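# Move utility cart through door into yellow bay

## Task

Bring the utility cart through the self-closing door into the other room and park it in the yellow bay so that all four of its wheels sit within the taped area and none touches the tape. The copy-paper case has to be in the cart's top tray, entirely within its edges. The door must be closed at the end. Either robot or both may be used, and a robot that topples or is left leaning fails the task.

## Robot and tools

Robots: r1 and r2 are identical Hello Robot Stretch 4 units, each a mobile base on omni wheels with a mast lift and one arm reaching forward, ending in a wrist (yaw, pitch, roll) and a two-finger gripper. Each is about 1.6 m tall, and its base rim lies at most 0.23 m from its base origin. Each reports in its own frames, so relative positions between the robots come only from images, lidar_m and wrist_depth_mm.

Frames: the base frame sits on the floor under the base centre, with x forward, y left and z up, in metres. hand_pose is a point between the open fingertips, given in this frame and possibly inaccurate. The odometry frame is the base frame as it was at scene start. base_odometry counts wheel turns only, so slip is counted as travel. Heading is in rad, left positive, from -3.142 to 3.142. If turned_by_wheels and turned_by_imu disagree by more than roughly 0.1 rad over one move, the base probably hit something or slipped. base_tilt is in degrees, with forward and right positive, and has a fixed bias of up to about 3 degrees.

move: always pass blocking: false. It returns within about 0.5 s while motion continues. It takes per-robot objects r1 and r2; a robot left out keeps whatever it was doing. Inside a robot object:
- base: a relative offset from where the base last reported itself, not a pose. translate_m (forward +, -2 to 2 m) and strafe_m (left +, -2 to 2 m) may be combined for a straight diagonal drive. rotate_rad (counter-clockwise +, -3.2 to 3.2) must be sent alone.
- joints: absolute targets by name. lift_m 0 to 1.2; arm_m 0 to 0.55 (extension); wrist_yaw_rad -1.134 to 4.276 (0 forward, + left, 3.14 folded back); wrist_pitch_rad -1.117 to 4.259 (0 level, 1.57 down); wrist_roll_rad -1.117 to 4.259 (+ clockwise seen from behind); gripper_m -0.038 to 0.141 (fingertip gap in m). Targets outside a joint's range are clamped, and the result reports it.
- pace: "slow", "default", "fast" or "max". The base runs about 0.1/0.3/0.4/0.6 m/s at these paces, and a raised lift lowers that cap.
- speeds: top speed per joint key (not gripper_m).
- contact_limits: 0 to 1 (default 0.5) for arm_m, lift_m, translate_m, strafe_m, rotate_rad, set next to that same command. A base limit persists until the next action naming base.
- end_of_arm: "enable_torque", sent alone, re-powers a limp wrist or gripper motor.
cameras: list of r1_/r2_ head_camera, head_left_camera, head_right_camera, wrist_camera, or "all". A move with no action returns the full state, all images and the scene number.

wait(seconds 0 to 10, cameras): returns the state. It ends early once any running move comes to rest. wait(0) shows the line "earlier move". stop(cameras): brakes all running motions, and re-brakes slack wheels. zoom_image(camera, region [x0,y0,x1,y1] in pixels, at most 504 by 504): a closer view of that camera's newest image. finished_scene(scene): ends the current scene, so call it only once the cart, paper and door are all in final state. It cannot be undone.

Result lines: the "move" line gives each commanded robot's outcome, "done" or its worst status. Statuses: moving; done (wheels turned the full amount, even if they slipped); off_target; contact_stop (held back, now slack); time_out (target dropped, after about 14 s); limit_stop_at_own_body; limit_stop_at_tilt (lean above 6 degrees, joints and wheels go slack); torque_fault (motor limp until enable_torque). Any stop you did not command, or a refused call, cancels the remaining move, wait and finished_scene calls in that reply. on_its_own reports unrequested behaviour (slack, held, current out of range). Robots in "as last shown" were not commanded this time. lidar_m has 12 distances in 30-degree sectors counter-clockwise from straight ahead (4th left, 7th behind, 10th right), where "-" means nothing or closer than 0.25 m. wrist_depth_mm is a 7x7 grid in mm (100 to 2000). motor_effort is % with the peak in brackets, and servo_current is in mA.

Gripping: close to more than 0.015 below the object's width, and about 0.06 below for a firm hold. Use -0.02 or lower to close behind a handle. Holding is shown only by a rise in gripper servo_current, not by position. Open the fingers before turning the base or wrist while gripping a fixed rim.

Avoid: any firm contact between the robots, including a gripper closing on the other robot, or driving on after the bases touch; this can end the scene. The two robots' travel can differ by about 3 cm per metre, which strains a load carried jointly. A robot can tip when it carries more than 1 kg with arm_m above 0.2 while driving, turning or stopping fast, or when it pulls hard with the gripper held high. Self-collision risk: gripper over the base with lift below about 0.2 (0.45 pointing down), a tilted-up wrist that is also rolled, or yaw plus pitch below about -1.1. Do not slam the door, hit fixed things hard, or drop the paper from height. Objects may sometimes get nudged by outside pushes.

Each tool is called as name(argument=value, ...) on one line, values as JSON.

## Session

move(blocking=false)

Scene clock: 0.00 s.
r1.base_odometry: x=+0.000 y=+0.000 heading=+0.000
r1.turned_by_wheels: +0.000
r1.turned_by_imu: +0.000
r1.base_tilt: forward=-1.6 right=+1.3
r1.lidar_m: 1.92 2.25 3.81 1.93 0.97 0.84 0.83 0.93 0.77 0.76 0.93 1.59
r1.base_status: not commanded
r1.joint_positions: lift_m=+0.127 arm_m=+0.000 wrist_yaw_rad=+3.089 wrist_pitch_rad=+0.002 wrist_roll_rad=+0.000 gripper_m=+0.056
r1.joint_status: not commanded
r1.measured_speeds: all 0
r1.motor_effort: lift_m=+20 arm_m=-4 wheel_0=+0 wheel_1=+1 wheel_2=+1
r1.servo_current: wrist_yaw_rad=39 wrist_pitch_rad=46 wrist_roll_rad=65 gripper_m=39
r1.hand_pose: x=-0.1125 y=+0.1024 z=+0.3046 quat_wxyz=(+0.026, -0.001, +0.000, +1.000) (m; r1's base frame)
r1.wrist_depth_mm: 137 138 - - - - - / 113 139 - - - - - / 117 140 224 - - - - / 137 161 - - - - - / - - - - - - - / - - 191 - 187 - - / 842 759 750 788 788 732 768
r2.base_odometry: x=+0.000 y=+0.000 heading=+0.000
r2.turned_by_wheels: +0.000
r2.turned_by_imu: +0.000
r2.base_tilt: forward=-0.6 right=+0.1
r2.lidar_m: 2.02 1.45 1.40 1.49 2.01 2.22 2.34 3.17 1.60 3.62 2.59 2.46
r2.base_status: not commanded
r2.joint_positions: lift_m=+0.295 arm_m=+0.000 wrist_yaw_rad=+3.133 wrist_pitch_rad=+0.002 wrist_roll_rad=+0.000 gripper_m=+0.056
r2.joint_status: not commanded
r2.measured_speeds: all 0
r2.motor_effort: lift_m=+18 arm_m=-4 wheel_0=+0 wheel_1=-1 wheel_2=+0
r2.servo_current: wrist_yaw_rad=46 wrist_pitch_rad=39 wrist_roll_rad=46 gripper_m=59
r2.hand_pose: x=-0.1167 y=+0.0898 z=+0.4727 quat_wxyz=(+0.004, -0.001, +0.000, +1.000) (m; r2's base frame)
r2.wrist_depth_mm: - 140 - - - - - / - 126 150 - - - - / - 130 185 - - - - / 144 143 272 - - - - / 229 - - - - - - / 226 1576 196 1576 190 1618 1464 / 226 1060 1138 - - 1025 1060
pictures: r1_head_camera, r1_head_left_camera, r1_head_right_camera, r1_wrist_camera, r2_head_camera, r2_head_left_camera, r2_head_right_camera, r2_wrist_camera
Images, in order (width x height): r1_head_camera 420x560, r1_head_left_camera 420x672, r1_head_right_camera 420x672, r1_wrist_camera 616x392, r2_head_camera 420x560, r2_head_left_camera 420x672, r2_head_right_camera 420x672, r2_wrist_camera 616x392.

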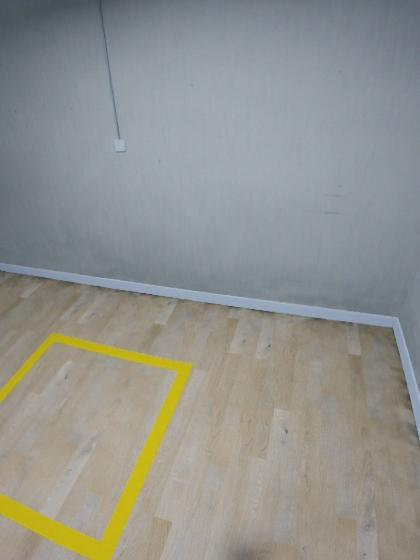

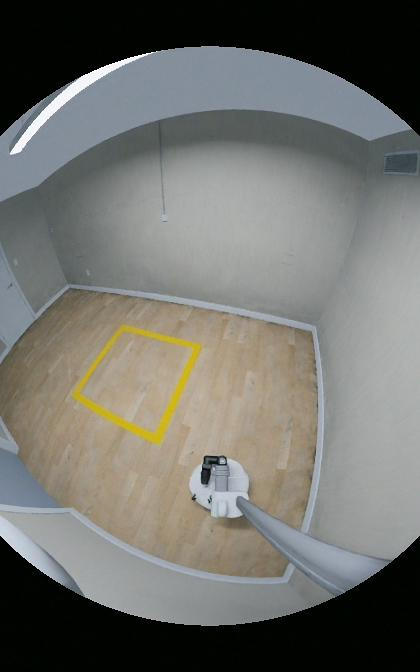

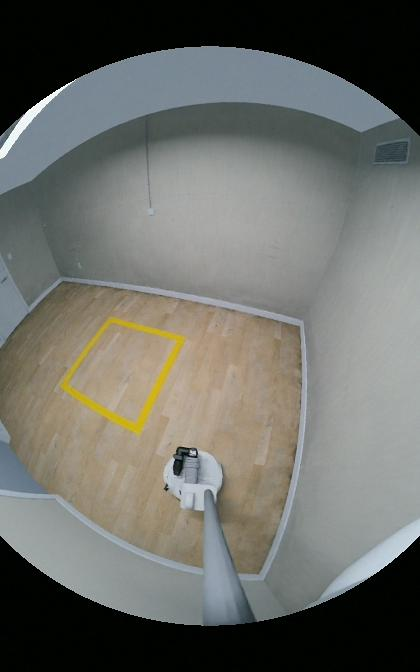

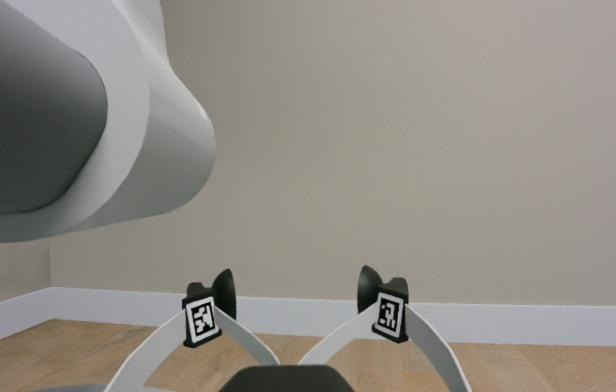

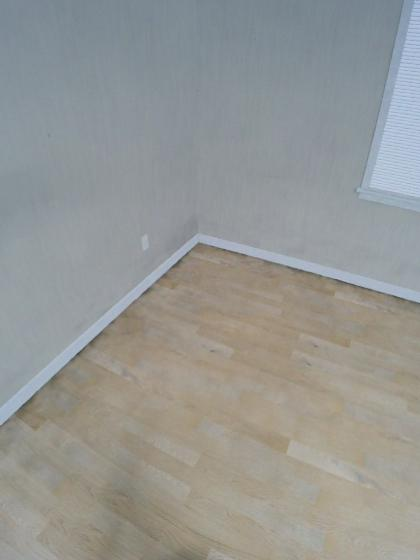

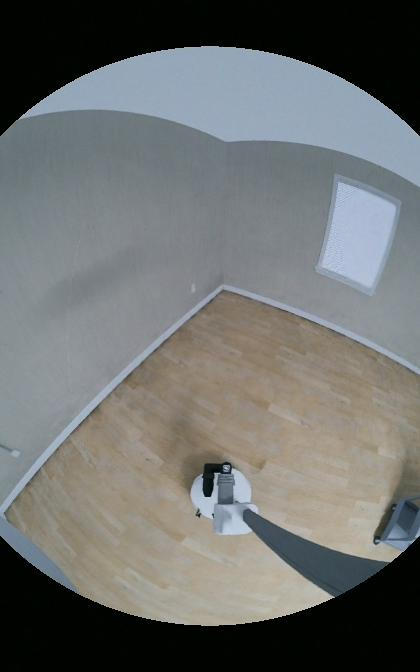

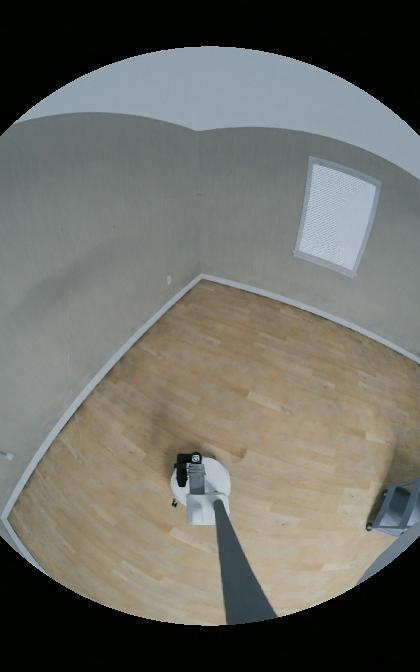

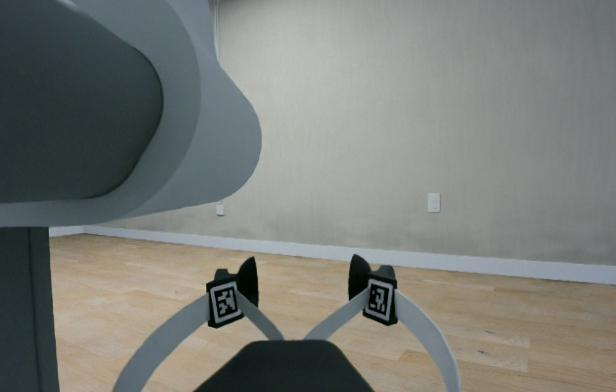

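move(blocking=false, r1={"base":{"rotate_rad":1.3}}, r2={"base":{"rotate_rad":-1.5}})

wait(seconds=2, cameras=["r1_head_camera","r1_head_left_camera","r1_head_right_camera","r2_head_camera","r2_head_left_camera","r2_head_right_camera"])

Scene clock: 3.80 s.
move: r1 moving; r2 moving
r1.base_odometry: x=+0.000 y=+0.000 heading=+0.252
r1.turned_by_wheels: +0.252
r1.turned_by_imu: +0.252
r1.base_tilt: forward=-1.6 right=+1.2
r1.lidar_m: 1.98 2.71 3.66 1.25 0.89 0.80 0.87 0.80 0.77 0.82 1.11 1.92
r1.base_status: rotate_rad moving
r1.joint_positions: lift_m=+0.127 arm_m=+0.000 wrist_yaw_rad=+3.089 wrist_pitch_rad=+0.002 wrist_roll_rad=+0.000 gripper_m=+0.056
r1.joint_status: not commanded
r1.measured_speeds: translate_m=-0.001 strafe_m=-0.001 rotate_rad=+0.980 lift_m=+0.000 arm_m=+0.000 wrist_yaw_rad=+0.000 wrist_pitch_rad=+0.000 wrist_roll_rad=+0.000
r1.motor_effort: lift_m=+20(20) arm_m=-4(4) wheel_0=-8(9) wheel_1=-6(9) wheel_2=-7(7)
r1.servo_current: wrist_yaw_rad=59(59) wrist_pitch_rad=39(46) wrist_roll_rad=46(59) gripper_m=39(39)
r1.hand_pose: x=-0.1125 y=+0.1024 z=+0.3046 quat_wxyz=(+0.026, -0.001, +0.000, +1.000) (m; r1's base frame)
r1.wrist_depth_mm: 136 138 - - - - - / 113 139 - - - - - / 114 139 226 - - - - / 137 162 - - - - - / - - - - - - - / - 1060 190 - 187 - - / 778 750 750 798 750 699 732
r2.base_odometry: x=+0.000 y=+0.000 heading=-0.252
r2.turned_by_wheels: -0.252
r2.turned_by_imu: -0.244
r2.base_tilt: forward=-0.7 right=+0.1
r2.lidar_m: 2.52 1.62 1.40 1.40 1.67 2.23 2.24 2.64 1.59 1.63 2.93 2.49
r2.base_status: rotate_rad moving
r2.joint_positions: lift_m=+0.295 arm_m=+0.000 wrist_yaw_rad=+3.133 wrist_pitch_rad=+0.002 wrist_roll_rad=+0.000 gripper_m=+0.056
r2.joint_status: not commanded
r2.measured_speeds: translate_m=+0.000 strafe_m=+0.000 rotate_rad=-0.974 lift_m=+0.000 arm_m=+0.000 wrist_yaw_rad=+0.000 wrist_pitch_rad=+0.000 wrist_roll_rad=+0.000
r2.motor_effort: lift_m=+18(18) arm_m=-4(4) wheel_0=+8(9) wheel_1=+8(10) wheel_2=+9(11)
r2.servo_current: wrist_yaw_rad=33(52) wrist_pitch_rad=39(46) wrist_roll_rad=52(52) gripper_m=39(59)
r2.hand_pose: x=-0.1167 y=+0.0898 z=+0.4727 quat_wxyz=(+0.004, -0.001, +0.000, +1.000) (m; r2's base frame)
r2.wrist_depth_mm: - 141 - - - - - / - 127 150 - - - - / - 130 184 - - - - / 144 143 272 - - - - / 229 - - - - - - / 227 1576 196 1576 190 1661 1464 / 226 1060 1138 - - 1060 1060
pictures: none

Scene clock: 5.20 s.
earlier move: r1 done; r2 moving
r1.base_odometry: x=+0.000 y=+0.000 heading=+1.300
r1.turned_by_wheels: +1.048
r1.turned_by_imu: +1.053
r1.base_tilt: forward=-1.6 right=+1.3
r1.lidar_m: 3.79 1.23 0.89 0.83 0.88 0.82 0.77 0.81 1.10 1.93 2.00 2.67
r1.base_status: done
r1.joint_positions: lift_m=+0.127 arm_m=+0.000 wrist_yaw_rad=+3.089 wrist_pitch_rad=+0.002 wrist_roll_rad=+0.000 gripper_m=+0.056
r1.joint_status: not commanded
r1.measured_speeds: all 0
r1.motor_effort: lift_m=+20(20) arm_m=-4(4) wheel_0=-4(10) wheel_1=-1(9) wheel_2=-1(8)
r1.servo_current: wrist_yaw_rad=52(65) wrist_pitch_rad=46(52) wrist_roll_rad=59(65) gripper_m=39(46)
r1.hand_pose: x=-0.1125 y=+0.1024 z=+0.3046 quat_wxyz=(+0.026, -0.001, +0.000, +1.000) (m; r1's base frame)
r1.wrist_depth_mm: 136 138 - - - - - / 113 139 - - - - - / 118 140 229 - - - - / 137 162 - - - - - / - - - - - - - / - - 191 - 187 - - / 788 707 750 143 778 768 809
r2.base_odometry: x=+0.000 y=+0.000 heading=-1.499
r2.turned_by_wheels: -1.248
r2.turned_by_imu: -1.215
r2.base_tilt: forward=-0.6 right=+0.0
r2.lidar_m: 3.32 2.54 2.47 1.87 1.46 1.41 1.51 2.19 2.23 2.40 3.45 1.59
r2.base_status: rotate_rad moving
r2.joint_positions: lift_m=+0.295 arm_m=+0.000 wrist_yaw_rad=+3.133 wrist_pitch_rad=+0.002 wrist_roll_rad=+0.000 gripper_m=+0.056
r2.joint_status: not commanded
r2.measured_speeds: all 0
r2.motor_effort: lift_m=+18(18) arm_m=-4(4) wheel_0=+3(11) wheel_1=+0(11) wheel_2=+2(11)
r2.servo_current: wrist_yaw_rad=39(59) wrist_pitch_rad=46(46) wrist_roll_rad=39(52) gripper_m=46(59)
r2.hand_pose: x=-0.1167 y=+0.0898 z=+0.4727 quat_wxyz=(+0.004, -0.001, +0.000, +1.000) (m; r2's base frame)
r2.wrist_depth_mm: - 140 - - - - - / - 126 141 - - - - / - 129 185 - - - - / 144 143 264 - - - - / 229 - - - - - - / 227 1576 196 1336 190 - - / 226 1078 1138 - - 1042 1060
wait: 1.40 of 2 s (r1 has come to rest)
pictures: r1_head_camera, r1_head_left_camera, r1_head_right_camera, r2_head_camera, r2_head_left_camera, r2_head_right_camera
Images, in order (width x height): r1_head_camera 420x560, r1_head_left_camera 420x672, r1_head_right_camera 420x672, r2_head_camera 420x560, r2_head_left_camera 420x672, r2_head_right_camera 420x672.

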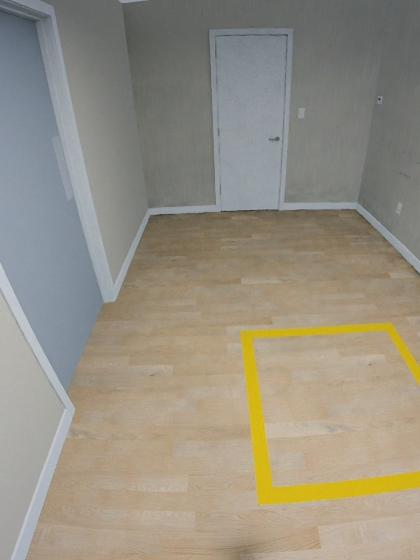

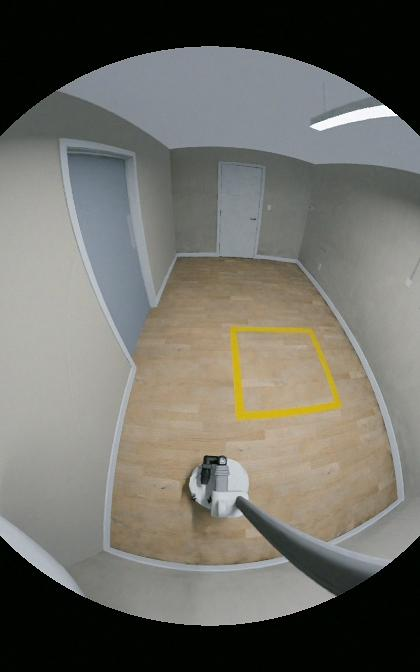

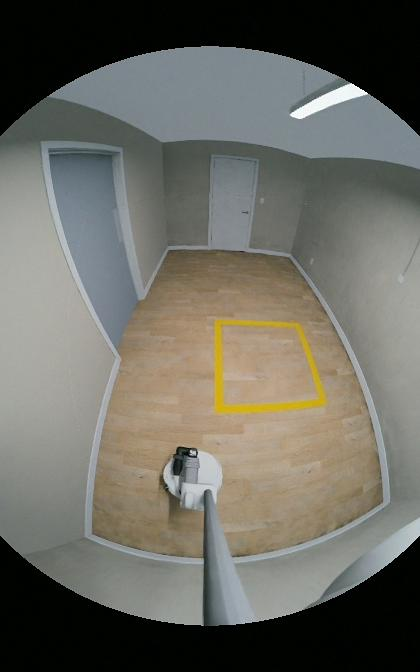

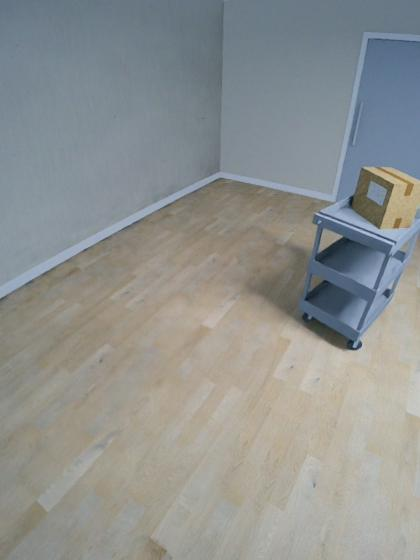

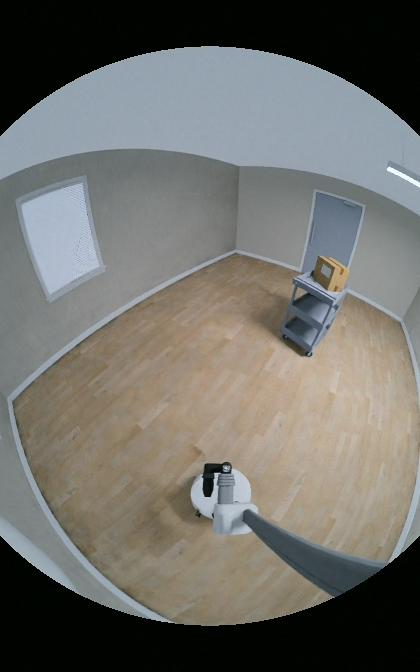

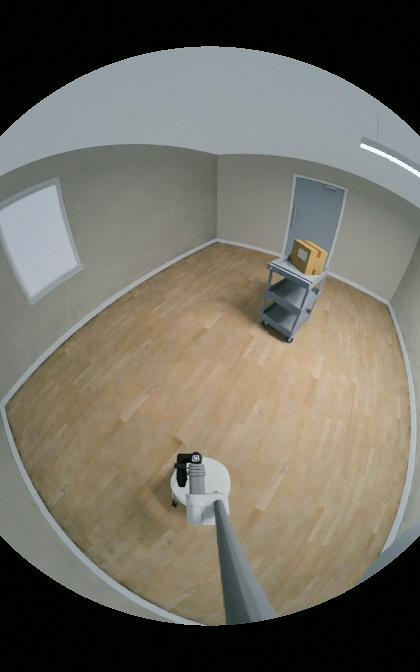

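zoom_image(camera="r2_head_camera", region=[260, 20, 420, 360])

zoom_image(camera="r1_head_left_camera", region=[50, 130, 200, 370])

zoom_image(camera="r2_head_right_camera", region=[240, 160, 400, 360])

Scaled by 1.482 from the camera's 420x560 image, which has a finer 1200x1600 frame.

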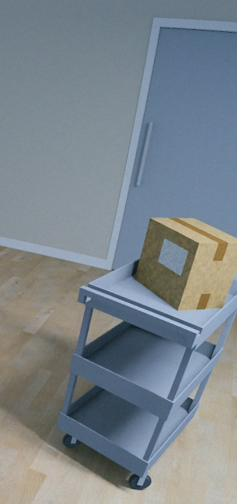

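Scaled by 2.100 from the camera's 420x672 image, which has a finer 600x960 frame.

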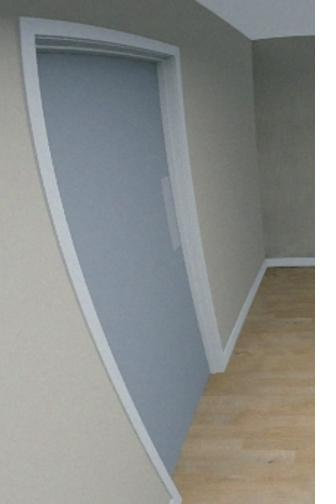

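Scaled by 2.520 from the camera's 420x672 image, which has a finer 600x960 frame.

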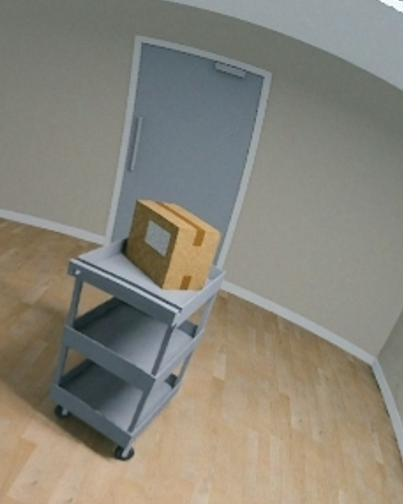

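move(blocking=false, r2={"base":{"rotate_rad":-0.6}})

wait(seconds=2, cameras=["r2_head_camera","r2_head_left_camera","r2_head_right_camera"])

zoom_image(camera="r2_head_camera", region=[50, 10, 410, 370])

Scene clock: 42.27 s.
earlier move: r2 done
move: r2 moving
r1: as last shown
r1.turned_by_wheels: +0.000
r1.turned_by_imu: +0.000
r1.lidar_m: 3.79 1.26 0.88 0.84 0.87 0.82 0.77 0.81 1.12 1.92 1.98 2.66
r1.motor_effort: lift_m=+20(20) arm_m=-4(4) wheel_0=-3(4) wheel_1=-1(1) wheel_2=-1(1)
r1.servo_current: wrist_yaw_rad=46(52) wrist_pitch_rad=46(46) wrist_roll_rad=59(65) gripper_m=39(46)
r1.wrist_depth_mm: 136 138 - - - - - / 114 139 - - - - - / 117 139 229 - - - - / 137 162 - - - - - / - - - - - - - / - - 190 - 187 - - / 788 707 750 143 809 778 809
r2.base_odometry: x=+0.000 y=+0.000 heading=-1.752
r2.turned_by_wheels: -0.252
r2.turned_by_imu: -0.244
r2.base_tilt: forward=-0.6 right=+0.1
r2.lidar_m: 1.70 2.79 2.46 2.49 1.59 1.40 1.44 1.72 2.22 2.24 2.74 1.61
r2.base_status: rotate_rad moving
r2.joint_positions: lift_m=+0.295 arm_m=+0.000 wrist_yaw_rad=+3.133 wrist_pitch_rad=+0.002 wrist_roll_rad=+0.000 gripper_m=+0.056
r2.joint_status: not commanded
r2.measured_speeds: translate_m=+0.000 strafe_m=+0.000 rotate_rad=-0.976 lift_m=+0.000 arm_m=+0.000 wrist_yaw_rad=+0.000 wrist_pitch_rad=+0.000 wrist_roll_rad=+0.000
r2.motor_effort: lift_m=+18(18) arm_m=-4(4) wheel_0=+10(11) wheel_1=+9(9) wheel_2=+10(12)
r2.servo_current: wrist_yaw_rad=46(59) wrist_pitch_rad=39(46) wrist_roll_rad=52(59) gripper_m=46(52)
r2.hand_pose: x=-0.1167 y=+0.0898 z=+0.4727 quat_wxyz=(+0.004, -0.001, +0.000, +1.000) (m; r2's base frame)
r2.wrist_depth_mm: - 141 - - - - - / - 126 141 - - - - / - 129 185 - - - - / 144 143 206 - - - - / 229 - - - - - - / 228 1618 195 1336 190 - - / 226 1060 1160 - - 1042 1060
pictures: none

Scene clock: 43.17 s.
earlier move: r2 done
r1.base_odometry: x=+0.000 y=+0.000 heading=+1.300
r1.turned_by_wheels: +0.000
r1.turned_by_imu: +0.000
r1.base_tilt: forward=-1.6 right=+1.3
r1.lidar_m: 3.81 1.27 0.89 0.84 0.88 0.82 0.76 0.81 1.10 1.92 2.01 2.66
r1.base_status: not commanded
r1.joint_positions: lift_m=+0.127 arm_m=+0.000 wrist_yaw_rad=+3.089 wrist_pitch_rad=+0.002 wrist_roll_rad=+0.000 gripper_m=+0.056
r1.joint_status: not commanded
r1.measured_speeds: all 0
r1.motor_effort: lift_m=+20(20) arm_m=-4(4) wheel_0=-3(4) wheel_1=-1(2) wheel_2=-1(1)
r1.servo_current: wrist_yaw_rad=52(65) wrist_pitch_rad=46(52) wrist_roll_rad=52(65) gripper_m=46(46)
r1.hand_pose: x=-0.1125 y=+0.1024 z=+0.3046 quat_wxyz=(+0.026, -0.001, +0.000, +1.000) (m; r1's base frame)
r1.wrist_depth_mm: 136 139 - - - - - / 113 139 - - - - - / 118 139 229 - - - - / 137 162 - - - - - / - - - - - - - / - - 190 - 187 - - / 798 699 750 143 788 768 809
r2.base_odometry: x=+0.000 y=+0.000 heading=-2.099
r2.turned_by_wheels: -0.347
r2.turned_by_imu: -0.338
r2.base_tilt: forward=-0.7 right=+0.0
r2.lidar_m: 1.61 3.56 2.57 2.50 2.03 1.47 1.41 1.49 2.04 2.22 2.31 3.23
r2.base_status: done
r2.joint_positions: lift_m=+0.295 arm_m=+0.000 wrist_yaw_rad=+3.133 wrist_pitch_rad=+0.002 wrist_roll_rad=+0.000 gripper_m=+0.056
r2.joint_status: not commanded
r2.measured_speeds: all 0
r2.motor_effort: lift_m=+18(18) arm_m=-4(4) wheel_0=+3(11) wheel_1=+1(9) wheel_2=+3(12)
r2.servo_current: wrist_yaw_rad=52(59) wrist_pitch_rad=39(46) wrist_roll_rad=46(59) gripper_m=46(52)
r2.hand_pose: x=-0.1167 y=+0.0898 z=+0.4727 quat_wxyz=(+0.004, -0.001, +0.000, +1.000) (m; r2's base frame)
r2.wrist_depth_mm: - 141 - - - - - / - 127 142 - - - - / - 129 185 - - - - / 144 143 207 - - - - / 220 - - - - - - / 220 1430 191 170 190 1366 1336 / 225 1060 1138 - - 1025 1060
wait: 0.90 of 2 s (r2 has come to rest)
pictures: r2_head_camera, r2_head_left_camera, r2_head_right_camera
Images, in order (width x height): r2_head_camera 420x560, r2_head_left_camera 420x672, r2_head_right_camera 420x672.

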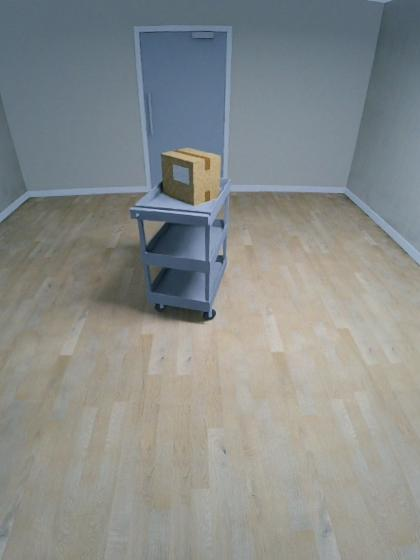

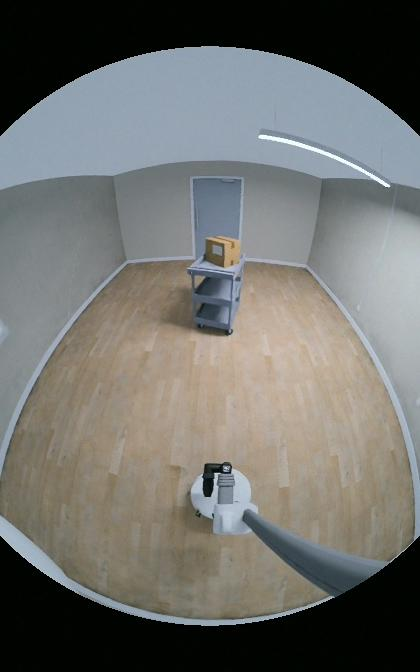

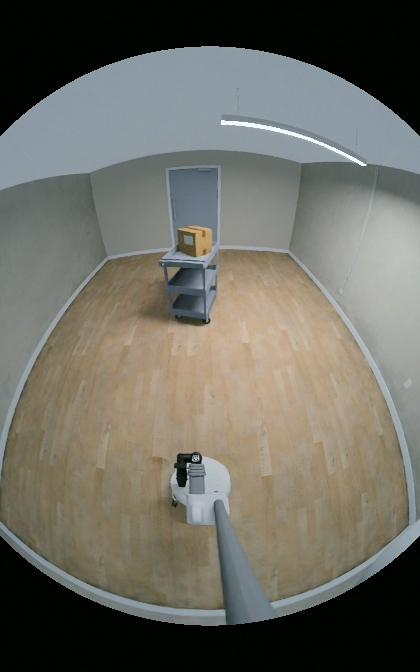

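Scaled by 1.400 from the camera's 420x560 image, which has a finer 1200x1600 frame.

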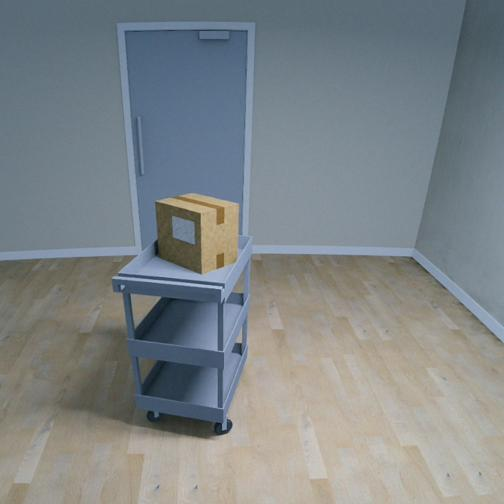

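move(blocking=false, r2={"base":{"translate_m":0.5},"joints":{"lift_m":0.85,"wrist_yaw_rad":0.0,"gripper_m":0.12}}, r1={"base":{"translate_m":0.7},"joints":{"lift_m":0.6,"wrist_yaw_rad":0.0}})

wait(seconds=2.5)

wait(seconds=1.5, cameras=["all"])

zoom_image(camera="r2_head_camera", region=[60, 60, 360, 560])

Scene clock: 72.23 s.
move: r1 moving; r2 moving
r1.base_odometry: x=+0.008 y=+0.030 heading=+1.300
r1.turned_by_wheels: +0.000
r1.turned_by_imu: +0.000
r1.base_tilt: forward=-1.6 right=+1.3
r1.lidar_m: 3.77 1.25 0.90 0.83 0.88 0.86 0.80 0.81 1.12 1.90 2.00 2.71
r1.base_status: translate_m moving
r1.joint_positions: lift_m=+0.164 arm_m=+0.000 wrist_yaw_rad=+2.503 wrist_pitch_rad=+0.002 wrist_roll_rad=+0.000 gripper_m=+0.056
r1.joint_status: lift_m moving; wrist_yaw_rad moving
r1.measured_speeds: translate_m=+0.122 strafe_m=+0.000 rotate_rad=+0.000 lift_m=+0.146 arm_m=+0.000 wrist_yaw_rad=-1.822 wrist_pitch_rad=+0.000 wrist_roll_rad=+0.000
r1.motor_effort: lift_m=+25(27) arm_m=-4(4) wheel_0=+5(8) wheel_1=+9(9) wheel_2=-8(10)
r1.servo_current: wrist_yaw_rad=72(104) wrist_pitch_rad=39(52) wrist_roll_rad=46(59) gripper_m=39(52)
r1.hand_pose: x=-0.0085 y=+0.2421 z=+0.3421 quat_wxyz=(+0.314, -0.001, +0.000, +0.949) (m; r1's base frame)
r1.wrist_depth_mm: - - - - - - - / - - - - - - - / - - - - - - - / - - - - - - - / - - - - - - - / - - 191 1182 187 - - / - 164 820 854 809 750 -
r2.base_odometry: x=-0.016 y=-0.027 heading=-2.099
r2.turned_by_wheels: +0.000
r2.turned_by_imu: +0.000
r2.base_tilt: forward=-0.7 right=+0.1
r2.lidar_m: 1.58 3.53 2.61 2.48 2.06 1.50 1.43 1.49 2.08 2.22 2.34 3.19
r2.base_status: translate_m moving
r2.joint_positions: lift_m=+0.333 arm_m=+0.000 wrist_yaw_rad=+2.571 wrist_pitch_rad=+0.002 wrist_roll_rad=+0.000 gripper_m=+0.075
r2.joint_status: lift_m moving; wrist_yaw_rad moving; gripper_m moving
r2.measured_speeds: translate_m=+0.121 strafe_m=+0.001 rotate_rad=-0.001 lift_m=+0.146 arm_m=+0.000 wrist_yaw_rad=-1.738 wrist_pitch_rad=+0.000 wrist_roll_rad=+0.000
r2.motor_effort: lift_m=+21(24) arm_m=-4(4) wheel_0=+3(11) wheel_1=+6(8) wheel_2=-11(13)
r2.servo_current: wrist_yaw_rad=65(143) wrist_pitch_rad=33(46) wrist_roll_rad=39(52) gripper_m=117(117)
r2.hand_pose: x=-0.0245 y=+0.2294 z=+0.5104 quat_wxyz=(+0.282, -0.001, +0.000, +0.960) (m; r2's base frame)
r2.wrist_depth_mm: - - - - - - - / - - - - - - - / - - - - - - - / - - - - - - - / - - - - - - - / - - 189 1464 190 1708 1537 / 1118 1138 1229 - 1182 1098 1118
pictures: none

Scene clock: 74.73 s.
earlier move: r1 moving; r2 moving
r1.base_odometry: x=+0.178 y=+0.641 heading=+1.300
r1.turned_by_wheels: +0.000
r1.turned_by_imu: +0.000
r1.base_tilt: forward=-1.6 right=+1.2
r1.lidar_m: 3.25 1.39 0.89 0.85 0.90 1.20 1.44 1.49 2.02 1.91 1.97 2.62
r1.base_status: translate_m moving
r1.joint_positions: lift_m=+0.599 arm_m=+0.000 wrist_yaw_rad=+0.003 wrist_pitch_rad=+0.002 wrist_roll_rad=+0.000 gripper_m=+0.056
r1.joint_status: all done
r1.measured_speeds: translate_m=+0.137 strafe_m=+0.000 rotate_rad=+0.003 lift_m=+0.000 arm_m=+0.000 wrist_yaw_rad=+0.000 wrist_pitch_rad=+0.000 wrist_roll_rad=+0.000
r1.motor_effort: lift_m=+25(29) arm_m=-4(4) wheel_0=+3(9) wheel_1=+3(9) wheel_2=+0(10)
r1.servo_current: wrist_yaw_rad=26(117) wrist_pitch_rad=39(52) wrist_roll_rad=46(78) gripper_m=33(52)
r1.hand_pose: x=+0.4596 y=-0.0866 z=+0.7771 quat_wxyz=(+1.000, +0.000, +0.001, +0.001) (m; r1's base frame)
r1.wrist_depth_mm: - - - - - - - / - - - - - - - / - - - - - - - / - - - - - - - / - - - - - - - / - - 194 - 187 - - / - 1708 1661 153 1808 1661 1863
r2.base_odometry: x=-0.252 y=-0.432 heading=-2.099
r2.turned_by_wheels: +0.000
r2.turned_by_imu: +0.001
r2.base_tilt: forward=-0.7 right=+0.1
r2.lidar_m: 1.11 1.28 2.61 2.49 2.63 1.99 1.89 1.98 2.30 2.23 2.33 3.19
r2.base_status: translate_m moving
r2.joint_positions: lift_m=+0.850 arm_m=+0.000 wrist_yaw_rad=+0.003 wrist_pitch_rad=+0.002 wrist_roll_rad=+0.000 gripper_m=+0.120
r2.joint_status: lift_m moving; wrist_yaw_rad moving; the others done
r2.measured_speeds: all 0
r2.motor_effort: lift_m=+21(27) arm_m=-3(4) wheel_0=+4(11) wheel_1=+1(9) wheel_2=-4(14)
r2.servo_current: wrist_yaw_rad=33(143) wrist_pitch_rad=46(46) wrist_roll_rad=52(65) gripper_m=52(117)
r2.hand_pose: x=+0.4596 y=-0.0866 z=+1.0275 quat_wxyz=(+1.000, +0.000, +0.001, +0.001) (m; r2's base frame)
r2.wrist_depth_mm: - - - - - - - / - - - - - - - / - - - - - - - / - - - 1281 - - - / - - - 1255 - - - / - - 198 946 200 - - / - - - - - - -
wait: 2.50 s; no rest
pictures: none

Scene clock: 74.90 s.
earlier move: r1 moving; r2 done
r1.base_odometry: x=+0.183 y=+0.659 heading=+1.300
r1.turned_by_wheels: +0.000
r1.turned_by_imu: +0.000
r1.base_tilt: forward=-1.6 right=+1.2
r1.lidar_m: 3.23 1.39 0.92 0.86 0.92 1.21 1.44 1.51 2.04 1.89 2.00 2.65
r1.base_status: translate_m moving
r1.joint_positions: lift_m=+0.599 arm_m=+0.000 wrist_yaw_rad=+0.003 wrist_pitch_rad=+0.002 wrist_roll_rad=+0.000 gripper_m=+0.056
r1.joint_status: all done
r1.measured_speeds: translate_m=+0.095 strafe_m=-0.001 rotate_rad=+0.002 lift_m=+0.000 arm_m=+0.000 wrist_yaw_rad=+0.000 wrist_pitch_rad=+0.000 wrist_roll_rad=+0.000
r1.motor_effort: lift_m=+25(29) arm_m=-4(4) wheel_0=+2(9) wheel_1=+2(9) wheel_2=+0(10)
r1.servo_current: wrist_yaw_rad=39(117) wrist_pitch_rad=46(52) wrist_roll_rad=46(78) gripper_m=39(52)
r1.hand_pose: x=+0.4596 y=-0.0866 z=+0.7771 quat_wxyz=(+1.000, +0.000, +0.001, +0.001) (m; r1's base frame)
r1.wrist_depth_mm: - - - - - - - / - - - - - - - / - - - - - - - / - - - - - - - / - - - - - - - / - - 194 - 187 - - / - 1708 1661 153 1808 1661 1921
r2.base_odometry: x=-0.252 y=-0.432 heading=-2.099
r2.turned_by_wheels: +0.000
r2.turned_by_imu: +0.000
r2.base_tilt: forward=-0.7 right=+0.1
r2.lidar_m: 1.10 1.27 2.63 2.47 2.64 1.99 1.90 1.99 2.31 2.20 2.33 3.22
r2.base_status: done
r2.joint_positions: lift_m=+0.850 arm_m=+0.000 wrist_yaw_rad=+0.003 wrist_pitch_rad=+0.002 wrist_roll_rad=+0.000 gripper_m=+0.120
r2.joint_status: all done
r2.measured_speeds: all 0
r2.motor_effort: lift_m=+21(27) arm_m=-4(4) wheel_0=+3(11) wheel_1=+2(9) wheel_2=-3(14)
r2.servo_current: wrist_yaw_rad=52(143) wrist_pitch_rad=39(46) wrist_roll_rad=46(65) gripper_m=46(117)
r2.hand_pose: x=+0.4596 y=-0.0866 z=+1.0275 quat_wxyz=(+1.000, +0.000, +0.001, +0.001) (m; r2's base frame)
r2.wrist_depth_mm: - - - - - - - / - - - - - - - / - - - - - - - / - - - 1281 - - - / - - - 1229 - - - / - - 198 931 198 - - / - - - - - - -
wait: 0.17 of 1.5 s (r2 has come to rest)
pictures: r1_head_camera, r1_head_left_camera, r1_head_right_camera, r1_wrist_camera, r2_head_camera, r2_head_left_camera, r2_head_right_camera, r2_wrist_camera
Images, in order (width x height): r1_head_camera 420x560, r1_head_left_camera 420x672, r1_head_right_camera 420x672, r1_wrist_camera 616x392, r2_head_camera 420x560, r2_head_left_camera 420x672, r2_head_right_camera 420x672, r2_wrist_camera 616x392.

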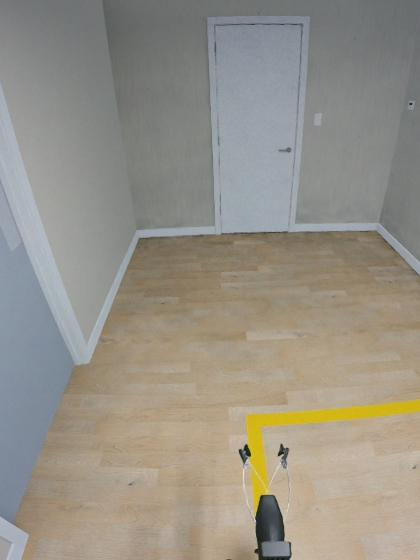

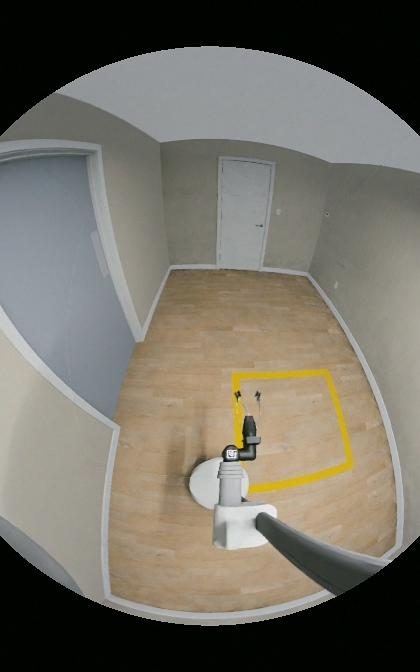

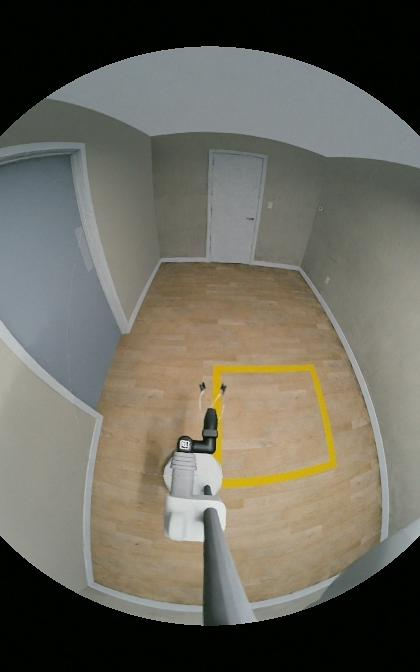

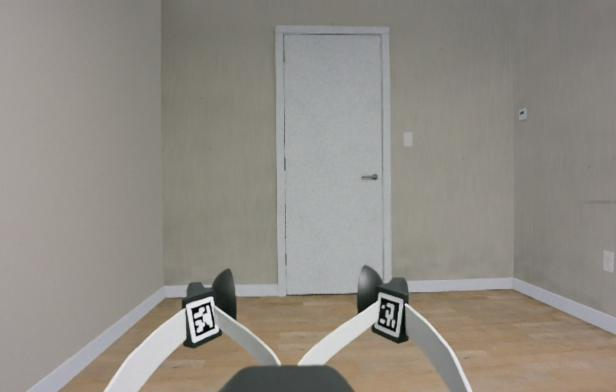

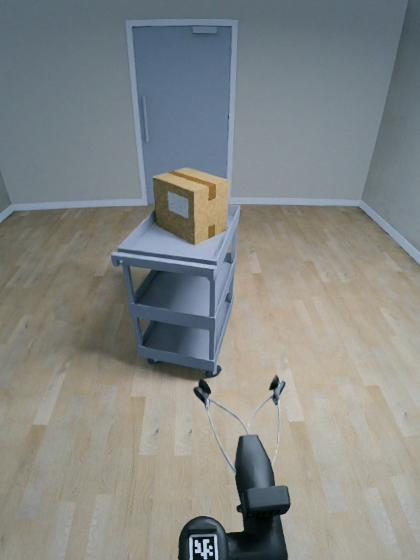

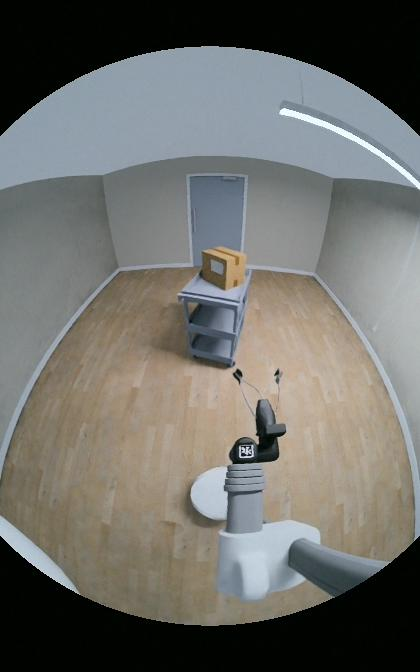

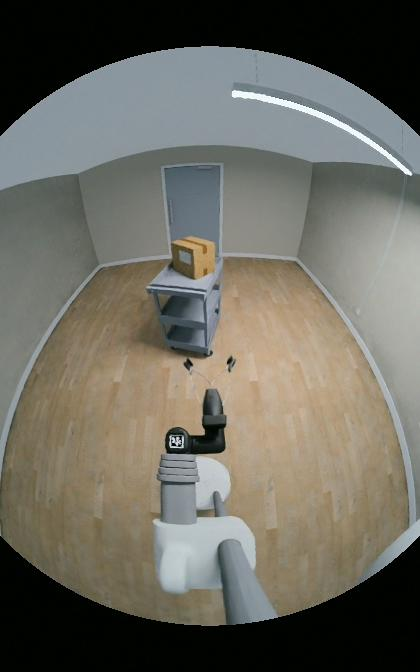

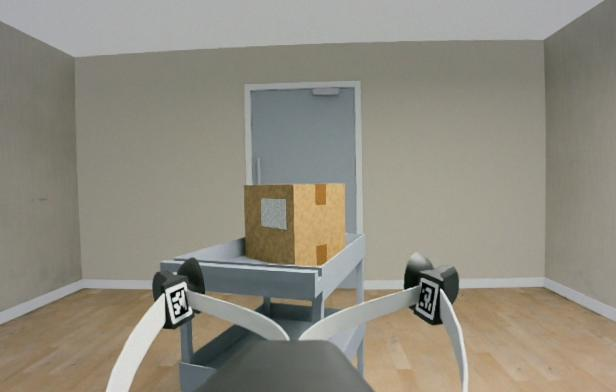

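Scaled by 1.008 from the camera's 420x560 image, which has a finer 1200x1600 frame.

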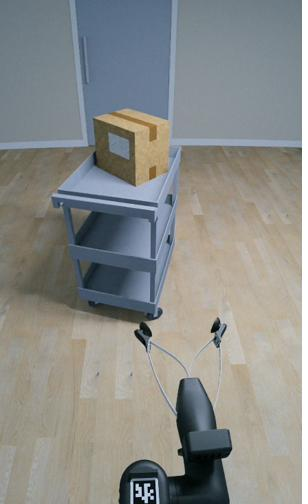

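move(blocking=false, r2={"base":{"rotate_rad":-0.26},"joints":{"lift_m":0.65}})

wait(seconds=1.5)

move(blocking=false, r2={"base":{"strafe_m":0.48},"joints":{"lift_m":0.65}})

wait(seconds=3, cameras=["r2_head_camera","r2_wrist_camera","r2_head_right_camera"])

zoom_image(camera="r2_wrist_camera", region=[100, 100, 516, 392])

Scene clock: 101.47 s.
earlier move: r1 done
move: r2 moving
r1.base_odometry: x=+0.187 y=+0.674 heading=+1.300
r1.turned_by_wheels: +0.000
r1.turned_by_imu: +0.000
r1.base_tilt: forward=-1.6 right=+1.3
r1.lidar_m: 3.22 1.40 0.92 0.86 0.91 1.22 1.46 1.53 2.03 1.91 1.98 2.68
r1.base_status: done
r1.joint_positions: lift_m=+0.599 arm_m=+0.000 wrist_yaw_rad=+0.003 wrist_pitch_rad=+0.002 wrist_roll_rad=+0.000 gripper_m=+0.056
r1.joint_status: not commanded
r1.measured_speeds: all 0
r1.motor_effort: lift_m=+25(25) arm_m=-4(4) wheel_0=+2(2) wheel_1=+0(1) wheel_2=+1(1)
r1.servo_current: wrist_yaw_rad=52(65) wrist_pitch_rad=39(52) wrist_roll_rad=59(59) gripper_m=39(46)
r1.hand_pose: x=+0.4596 y=-0.0866 z=+0.7771 quat_wxyz=(+1.000, +0.000, +0.001, +0.001) (m; r1's base frame)
r1.wrist_depth_mm: - - - - - - - / - - - - - - - / - - - - - - - / - - - - - - - / - - - - - - - / - - 194 - 187 - - / - 1618 1756 154 1808 1708 1863
r2.base_odometry: x=-0.252 y=-0.432 heading=-2.310
r2.turned_by_wheels: -0.212
r2.turned_by_imu: -0.205
r2.base_tilt: forward=-0.6 right=+0.1
r2.lidar_m: 1.10 1.14 2.82 2.49 2.51 2.13 1.88 1.91 2.31 2.22 2.25 2.66
r2.base_status: rotate_rad moving
r2.joint_positions: lift_m=+0.812 arm_m=+0.000 wrist_yaw_rad=+0.003 wrist_pitch_rad=+0.002 wrist_roll_rad=+0.000 gripper_m=+0.120
r2.joint_status: lift_m moving
r2.measured_speeds: translate_m=-0.001 strafe_m=-0.001 rotate_rad=-0.470 lift_m=-0.146 arm_m=+0.000 wrist_yaw_rad=-0.001 wrist_pitch_rad=+0.000 wrist_roll_rad=+0.000
r2.motor_effort: lift_m=+14(19) arm_m=-4(4) wheel_0=+4(11) wheel_1=+4(9) wheel_2=+5(10)
r2.servo_current: wrist_yaw_rad=26(59) wrist_pitch_rad=39(46) wrist_roll_rad=46(52) gripper_m=52(59)
r2.hand_pose: x=+0.4595 y=-0.0867 z=+0.9901 quat_wxyz=(+1.000, +0.000, +0.001, +0.001) (m; r2's base frame)
r2.wrist_depth_mm: - - - - - - - / - - - - - - - / - - - - - - - / - - 1281 - - - - / - - 1229 - - - - / - - 198 - 199 - - / - - - - - - -
pictures: none

Scene clock: 102.87 s.
earlier move: r2 done
r1.base_odometry: x=+0.187 y=+0.674 heading=+1.300
r1.turned_by_wheels: +0.000
r1.turned_by_imu: +0.000
r1.base_tilt: forward=-1.6 right=+1.3
r1.lidar_m: 3.22 1.40 0.90 0.84 0.87 1.22 1.47 1.52 2.02 1.91 1.97 2.67
r1.base_status: done
r1.joint_positions: lift_m=+0.599 arm_m=+0.000 wrist_yaw_rad=+0.003 wrist_pitch_rad=+0.002 wrist_roll_rad=+0.000 gripper_m=+0.056
r1.joint_status: not commanded
r1.measured_speeds: all 0
r1.motor_effort: lift_m=+25(25) arm_m=-4(4) wheel_0=+1(2) wheel_1=+0(1) wheel_2=+1(1)
r1.servo_current: wrist_yaw_rad=52(72) wrist_pitch_rad=46(52) wrist_roll_rad=52(65) gripper_m=39(46)
r1.hand_pose: x=+0.4596 y=-0.0866 z=+0.7771 quat_wxyz=(+1.000, +0.000, +0.001, +0.001) (m; r1's base frame)
r1.wrist_depth_mm: - - - - - - - / - - - - - - - / - - - - - - - / - - - - - - - / - - - - - - - / - - 194 - 187 - - / - 1708 1756 153 1808 1708 1808
r2.base_odometry: x=-0.252 y=-0.432 heading=-2.358
r2.turned_by_wheels: -0.047
r2.turned_by_imu: -0.046
r2.base_tilt: forward=-0.7 right=+0.1
r2.lidar_m: 1.08 1.11 2.91 2.48 2.49 2.22 1.90 1.90 2.27 2.23 2.24 2.63
r2.base_status: done
r2.joint_positions: lift_m=+0.650 arm_m=+0.000 wrist_yaw_rad=+0.003 wrist_pitch_rad=+0.002 wrist_roll_rad=+0.000 gripper_m=+0.120
r2.joint_status: all done
r2.measured_speeds: all 0
r2.motor_effort: lift_m=+14(19) arm_m=-4(4) wheel_0=+3(11) wheel_1=+4(9) wheel_2=+4(10)
r2.servo_current: wrist_yaw_rad=39(59) wrist_pitch_rad=39(46) wrist_roll_rad=65(65) gripper_m=52(59)
r2.hand_pose: x=+0.4595 y=-0.0867 z=+0.8281 quat_wxyz=(+1.000, +0.000, +0.001, +0.001) (m; r2's base frame)
r2.wrist_depth_mm: - - - - - - - / - - - - - - - / - - - - - - - / - 1281 1308 - - - - / - - - - - - - / - 187 198 - 199 - - / 1756 1618 - - 1808 1708 1808
wait: 1.40 of 1.5 s (r2 has come to rest)
pictures: none

Scene clock: 103.37 s.
move: r2 moving
r1: as last shown
r1.base_tilt: forward=-1.5 right=+1.3
r1.lidar_m: 3.21 1.38 0.90 0.86 0.88 1.24 1.47 1.52 2.03 1.91 1.99 2.66
r1.motor_effort: lift_m=+25(25) arm_m=-4(4) wheel_0=+1(2) wheel_1=+1(1) wheel_2=+1(1)
r1.servo_current: wrist_yaw_rad=59(59) wrist_pitch_rad=39(52) wrist_roll_rad=52(72) gripper_m=39(46)
r1.wrist_depth_mm: - - - - - - - / - - - - - - - / - - - - - - - / - - - - - - - / - - - - - - - / - - 195 - 188 - - / - 1661 1708 153 1808 1661 1921
r2.base_odometry: x=-0.226 y=-0.457 heading=-2.358
r2.turned_by_wheels: +0.000
r2.turned_by_imu: +0.000
r2.base_tilt: forward=-0.7 right=+0.1
r2.lidar_m: 1.10 1.13 2.87 2.45 2.47 2.23 1.91 1.90 2.25 2.27 2.26 2.67
r2.base_status: strafe_m moving
r2.joint_positions: lift_m=+0.650 arm_m=+0.000 wrist_yaw_rad=+0.003 wrist_pitch_rad=+0.002 wrist_roll_rad=+0.000 gripper_m=+0.120
r2.joint_status: all done
r2.measured_speeds: translate_m=-0.001 strafe_m=+0.139 rotate_rad=+0.008 lift_m=+0.000 arm_m=+0.000 wrist_yaw_rad=+0.000 wrist_pitch_rad=+0.000 wrist_roll_rad=+0.000
r2.motor_effort: lift_m=+14(14) arm_m=-4(4) wheel_0=-8(14) wheel_1=+11(12) wheel_2=+0(2)
r2.servo_current: wrist_yaw_rad=59(59) wrist_pitch_rad=46(46) wrist_roll_rad=39(65) gripper_m=52(52)
r2.hand_pose: x=+0.4595 y=-0.0867 z=+0.8281 quat_wxyz=(+1.000, +0.000, +0.001, +0.001) (m; r2's base frame)
r2.wrist_depth_mm: - - - - - - - / - - - - - - - / - - 1308 - - - - / - 1308 1205 - - - - / - - - - - - - / - 189 198 - 199 - - / 1756 1661 - - 1863 1661 1756
pictures: none

Scene clock: 105.80 s.
earlier move: r2 done
r1.base_odometry: x=+0.187 y=+0.674 heading=+1.300
r1.turned_by_wheels: +0.000
r1.turned_by_imu: +0.000
r1.base_tilt: forward=-1.6 right=+1.3
r1.lidar_m: 3.23 1.40 0.91 0.86 0.86 1.22 1.47 1.51 2.02 1.90 1.96 2.65
r1.base_status: not commanded
r1.joint_positions: lift_m=+0.599 arm_m=+0.000 wrist_yaw_rad=+0.003 wrist_pitch_rad=+0.002 wrist_roll_rad=+0.000 gripper_m=+0.056
r1.joint_status: not commanded
r1.measured_speeds: all 0
r1.motor_effort: lift_m=+25(25) arm_m=-4(4) wheel_0=+2(2) wheel_1=+1(1) wheel_2=+1(1)
r1.servo_current: wrist_yaw_rad=39(65) wrist_pitch_rad=46(52) wrist_roll_rad=46(72) gripper_m=39(52)
r1.hand_pose: x=+0.4596 y=-0.0866 z=+0.7771 quat_wxyz=(+1.000, +0.000, +0.001, +0.001) (m; r1's base frame)
r1.wrist_depth_mm: - - - - - - - / - - - - - - - / - - - - - - - / - - - - - - - / - - - - - - - / - - 194 - 187 - - / - 1708 1756 153 1808 1708 1863
r2.base_odometry: x=+0.087 y=-0.772 heading=-2.358
r2.turned_by_wheels: +0.000
r2.turned_by_imu: +0.000
r2.base_tilt: forward=-0.6 right=+0.1
r2.lidar_m: 1.07 3.71 2.36 2.02 2.03 2.35 2.02 2.02 2.38 2.67 2.71 3.17
r2.base_status: done
r2.joint_positions: lift_m=+0.650 arm_m=+0.000 wrist_yaw_rad=+0.003 wrist_pitch_rad=+0.002 wrist_roll_rad=+0.000 gripper_m=+0.120
r2.joint_status: all done
r2.measured_speeds: all 0
r2.motor_effort: lift_m=+14(14) arm_m=-4(4) wheel_0=-3(14) wheel_1=+1(13) wheel_2=+0(2)
r2.servo_current: wrist_yaw_rad=46(59) wrist_pitch_rad=39(46) wrist_roll_rad=39(65) gripper_m=52(59)
r2.hand_pose: x=+0.4595 y=-0.0867 z=+0.8281 quat_wxyz=(+1.000, +0.000, +0.001, +0.001) (m; r2's base frame)
r2.wrist_depth_mm: - - - - - - - / - - - - - - - / - - - 1229 - - - / - - - 1205 - - - / - - - - - - - / - - 196 - 193 - - / 1863 1808 1661 - 1808 1661 1808
wait: 2.43 of 3 s (r2 has come to rest)
pictures: r2_head_camera, r2_head_right_camera, r2_wrist_camera
Images, in order (width x height): r2_head_camera 420x560, r2_head_right_camera 420x672, r2_wrist_camera 616x392.

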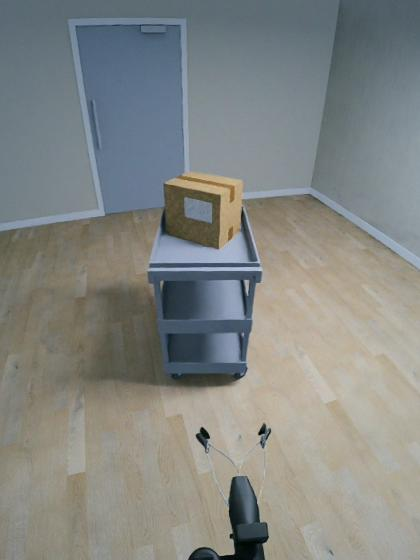

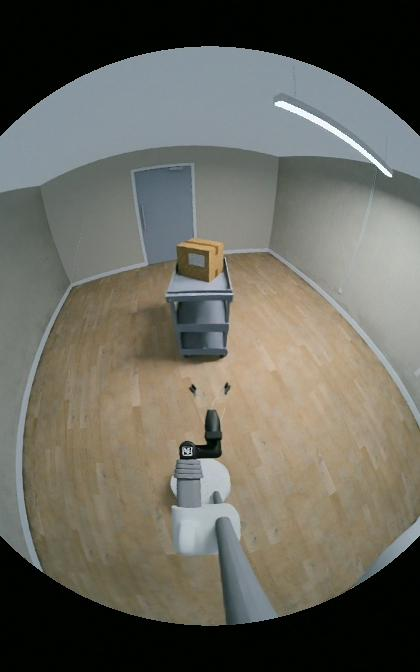

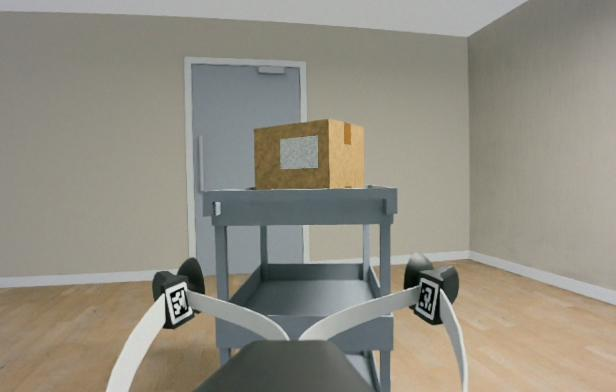

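Scaled by 1.212.

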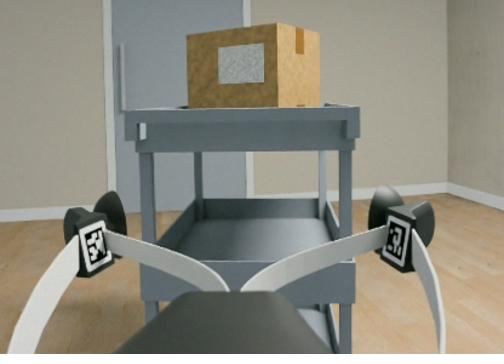

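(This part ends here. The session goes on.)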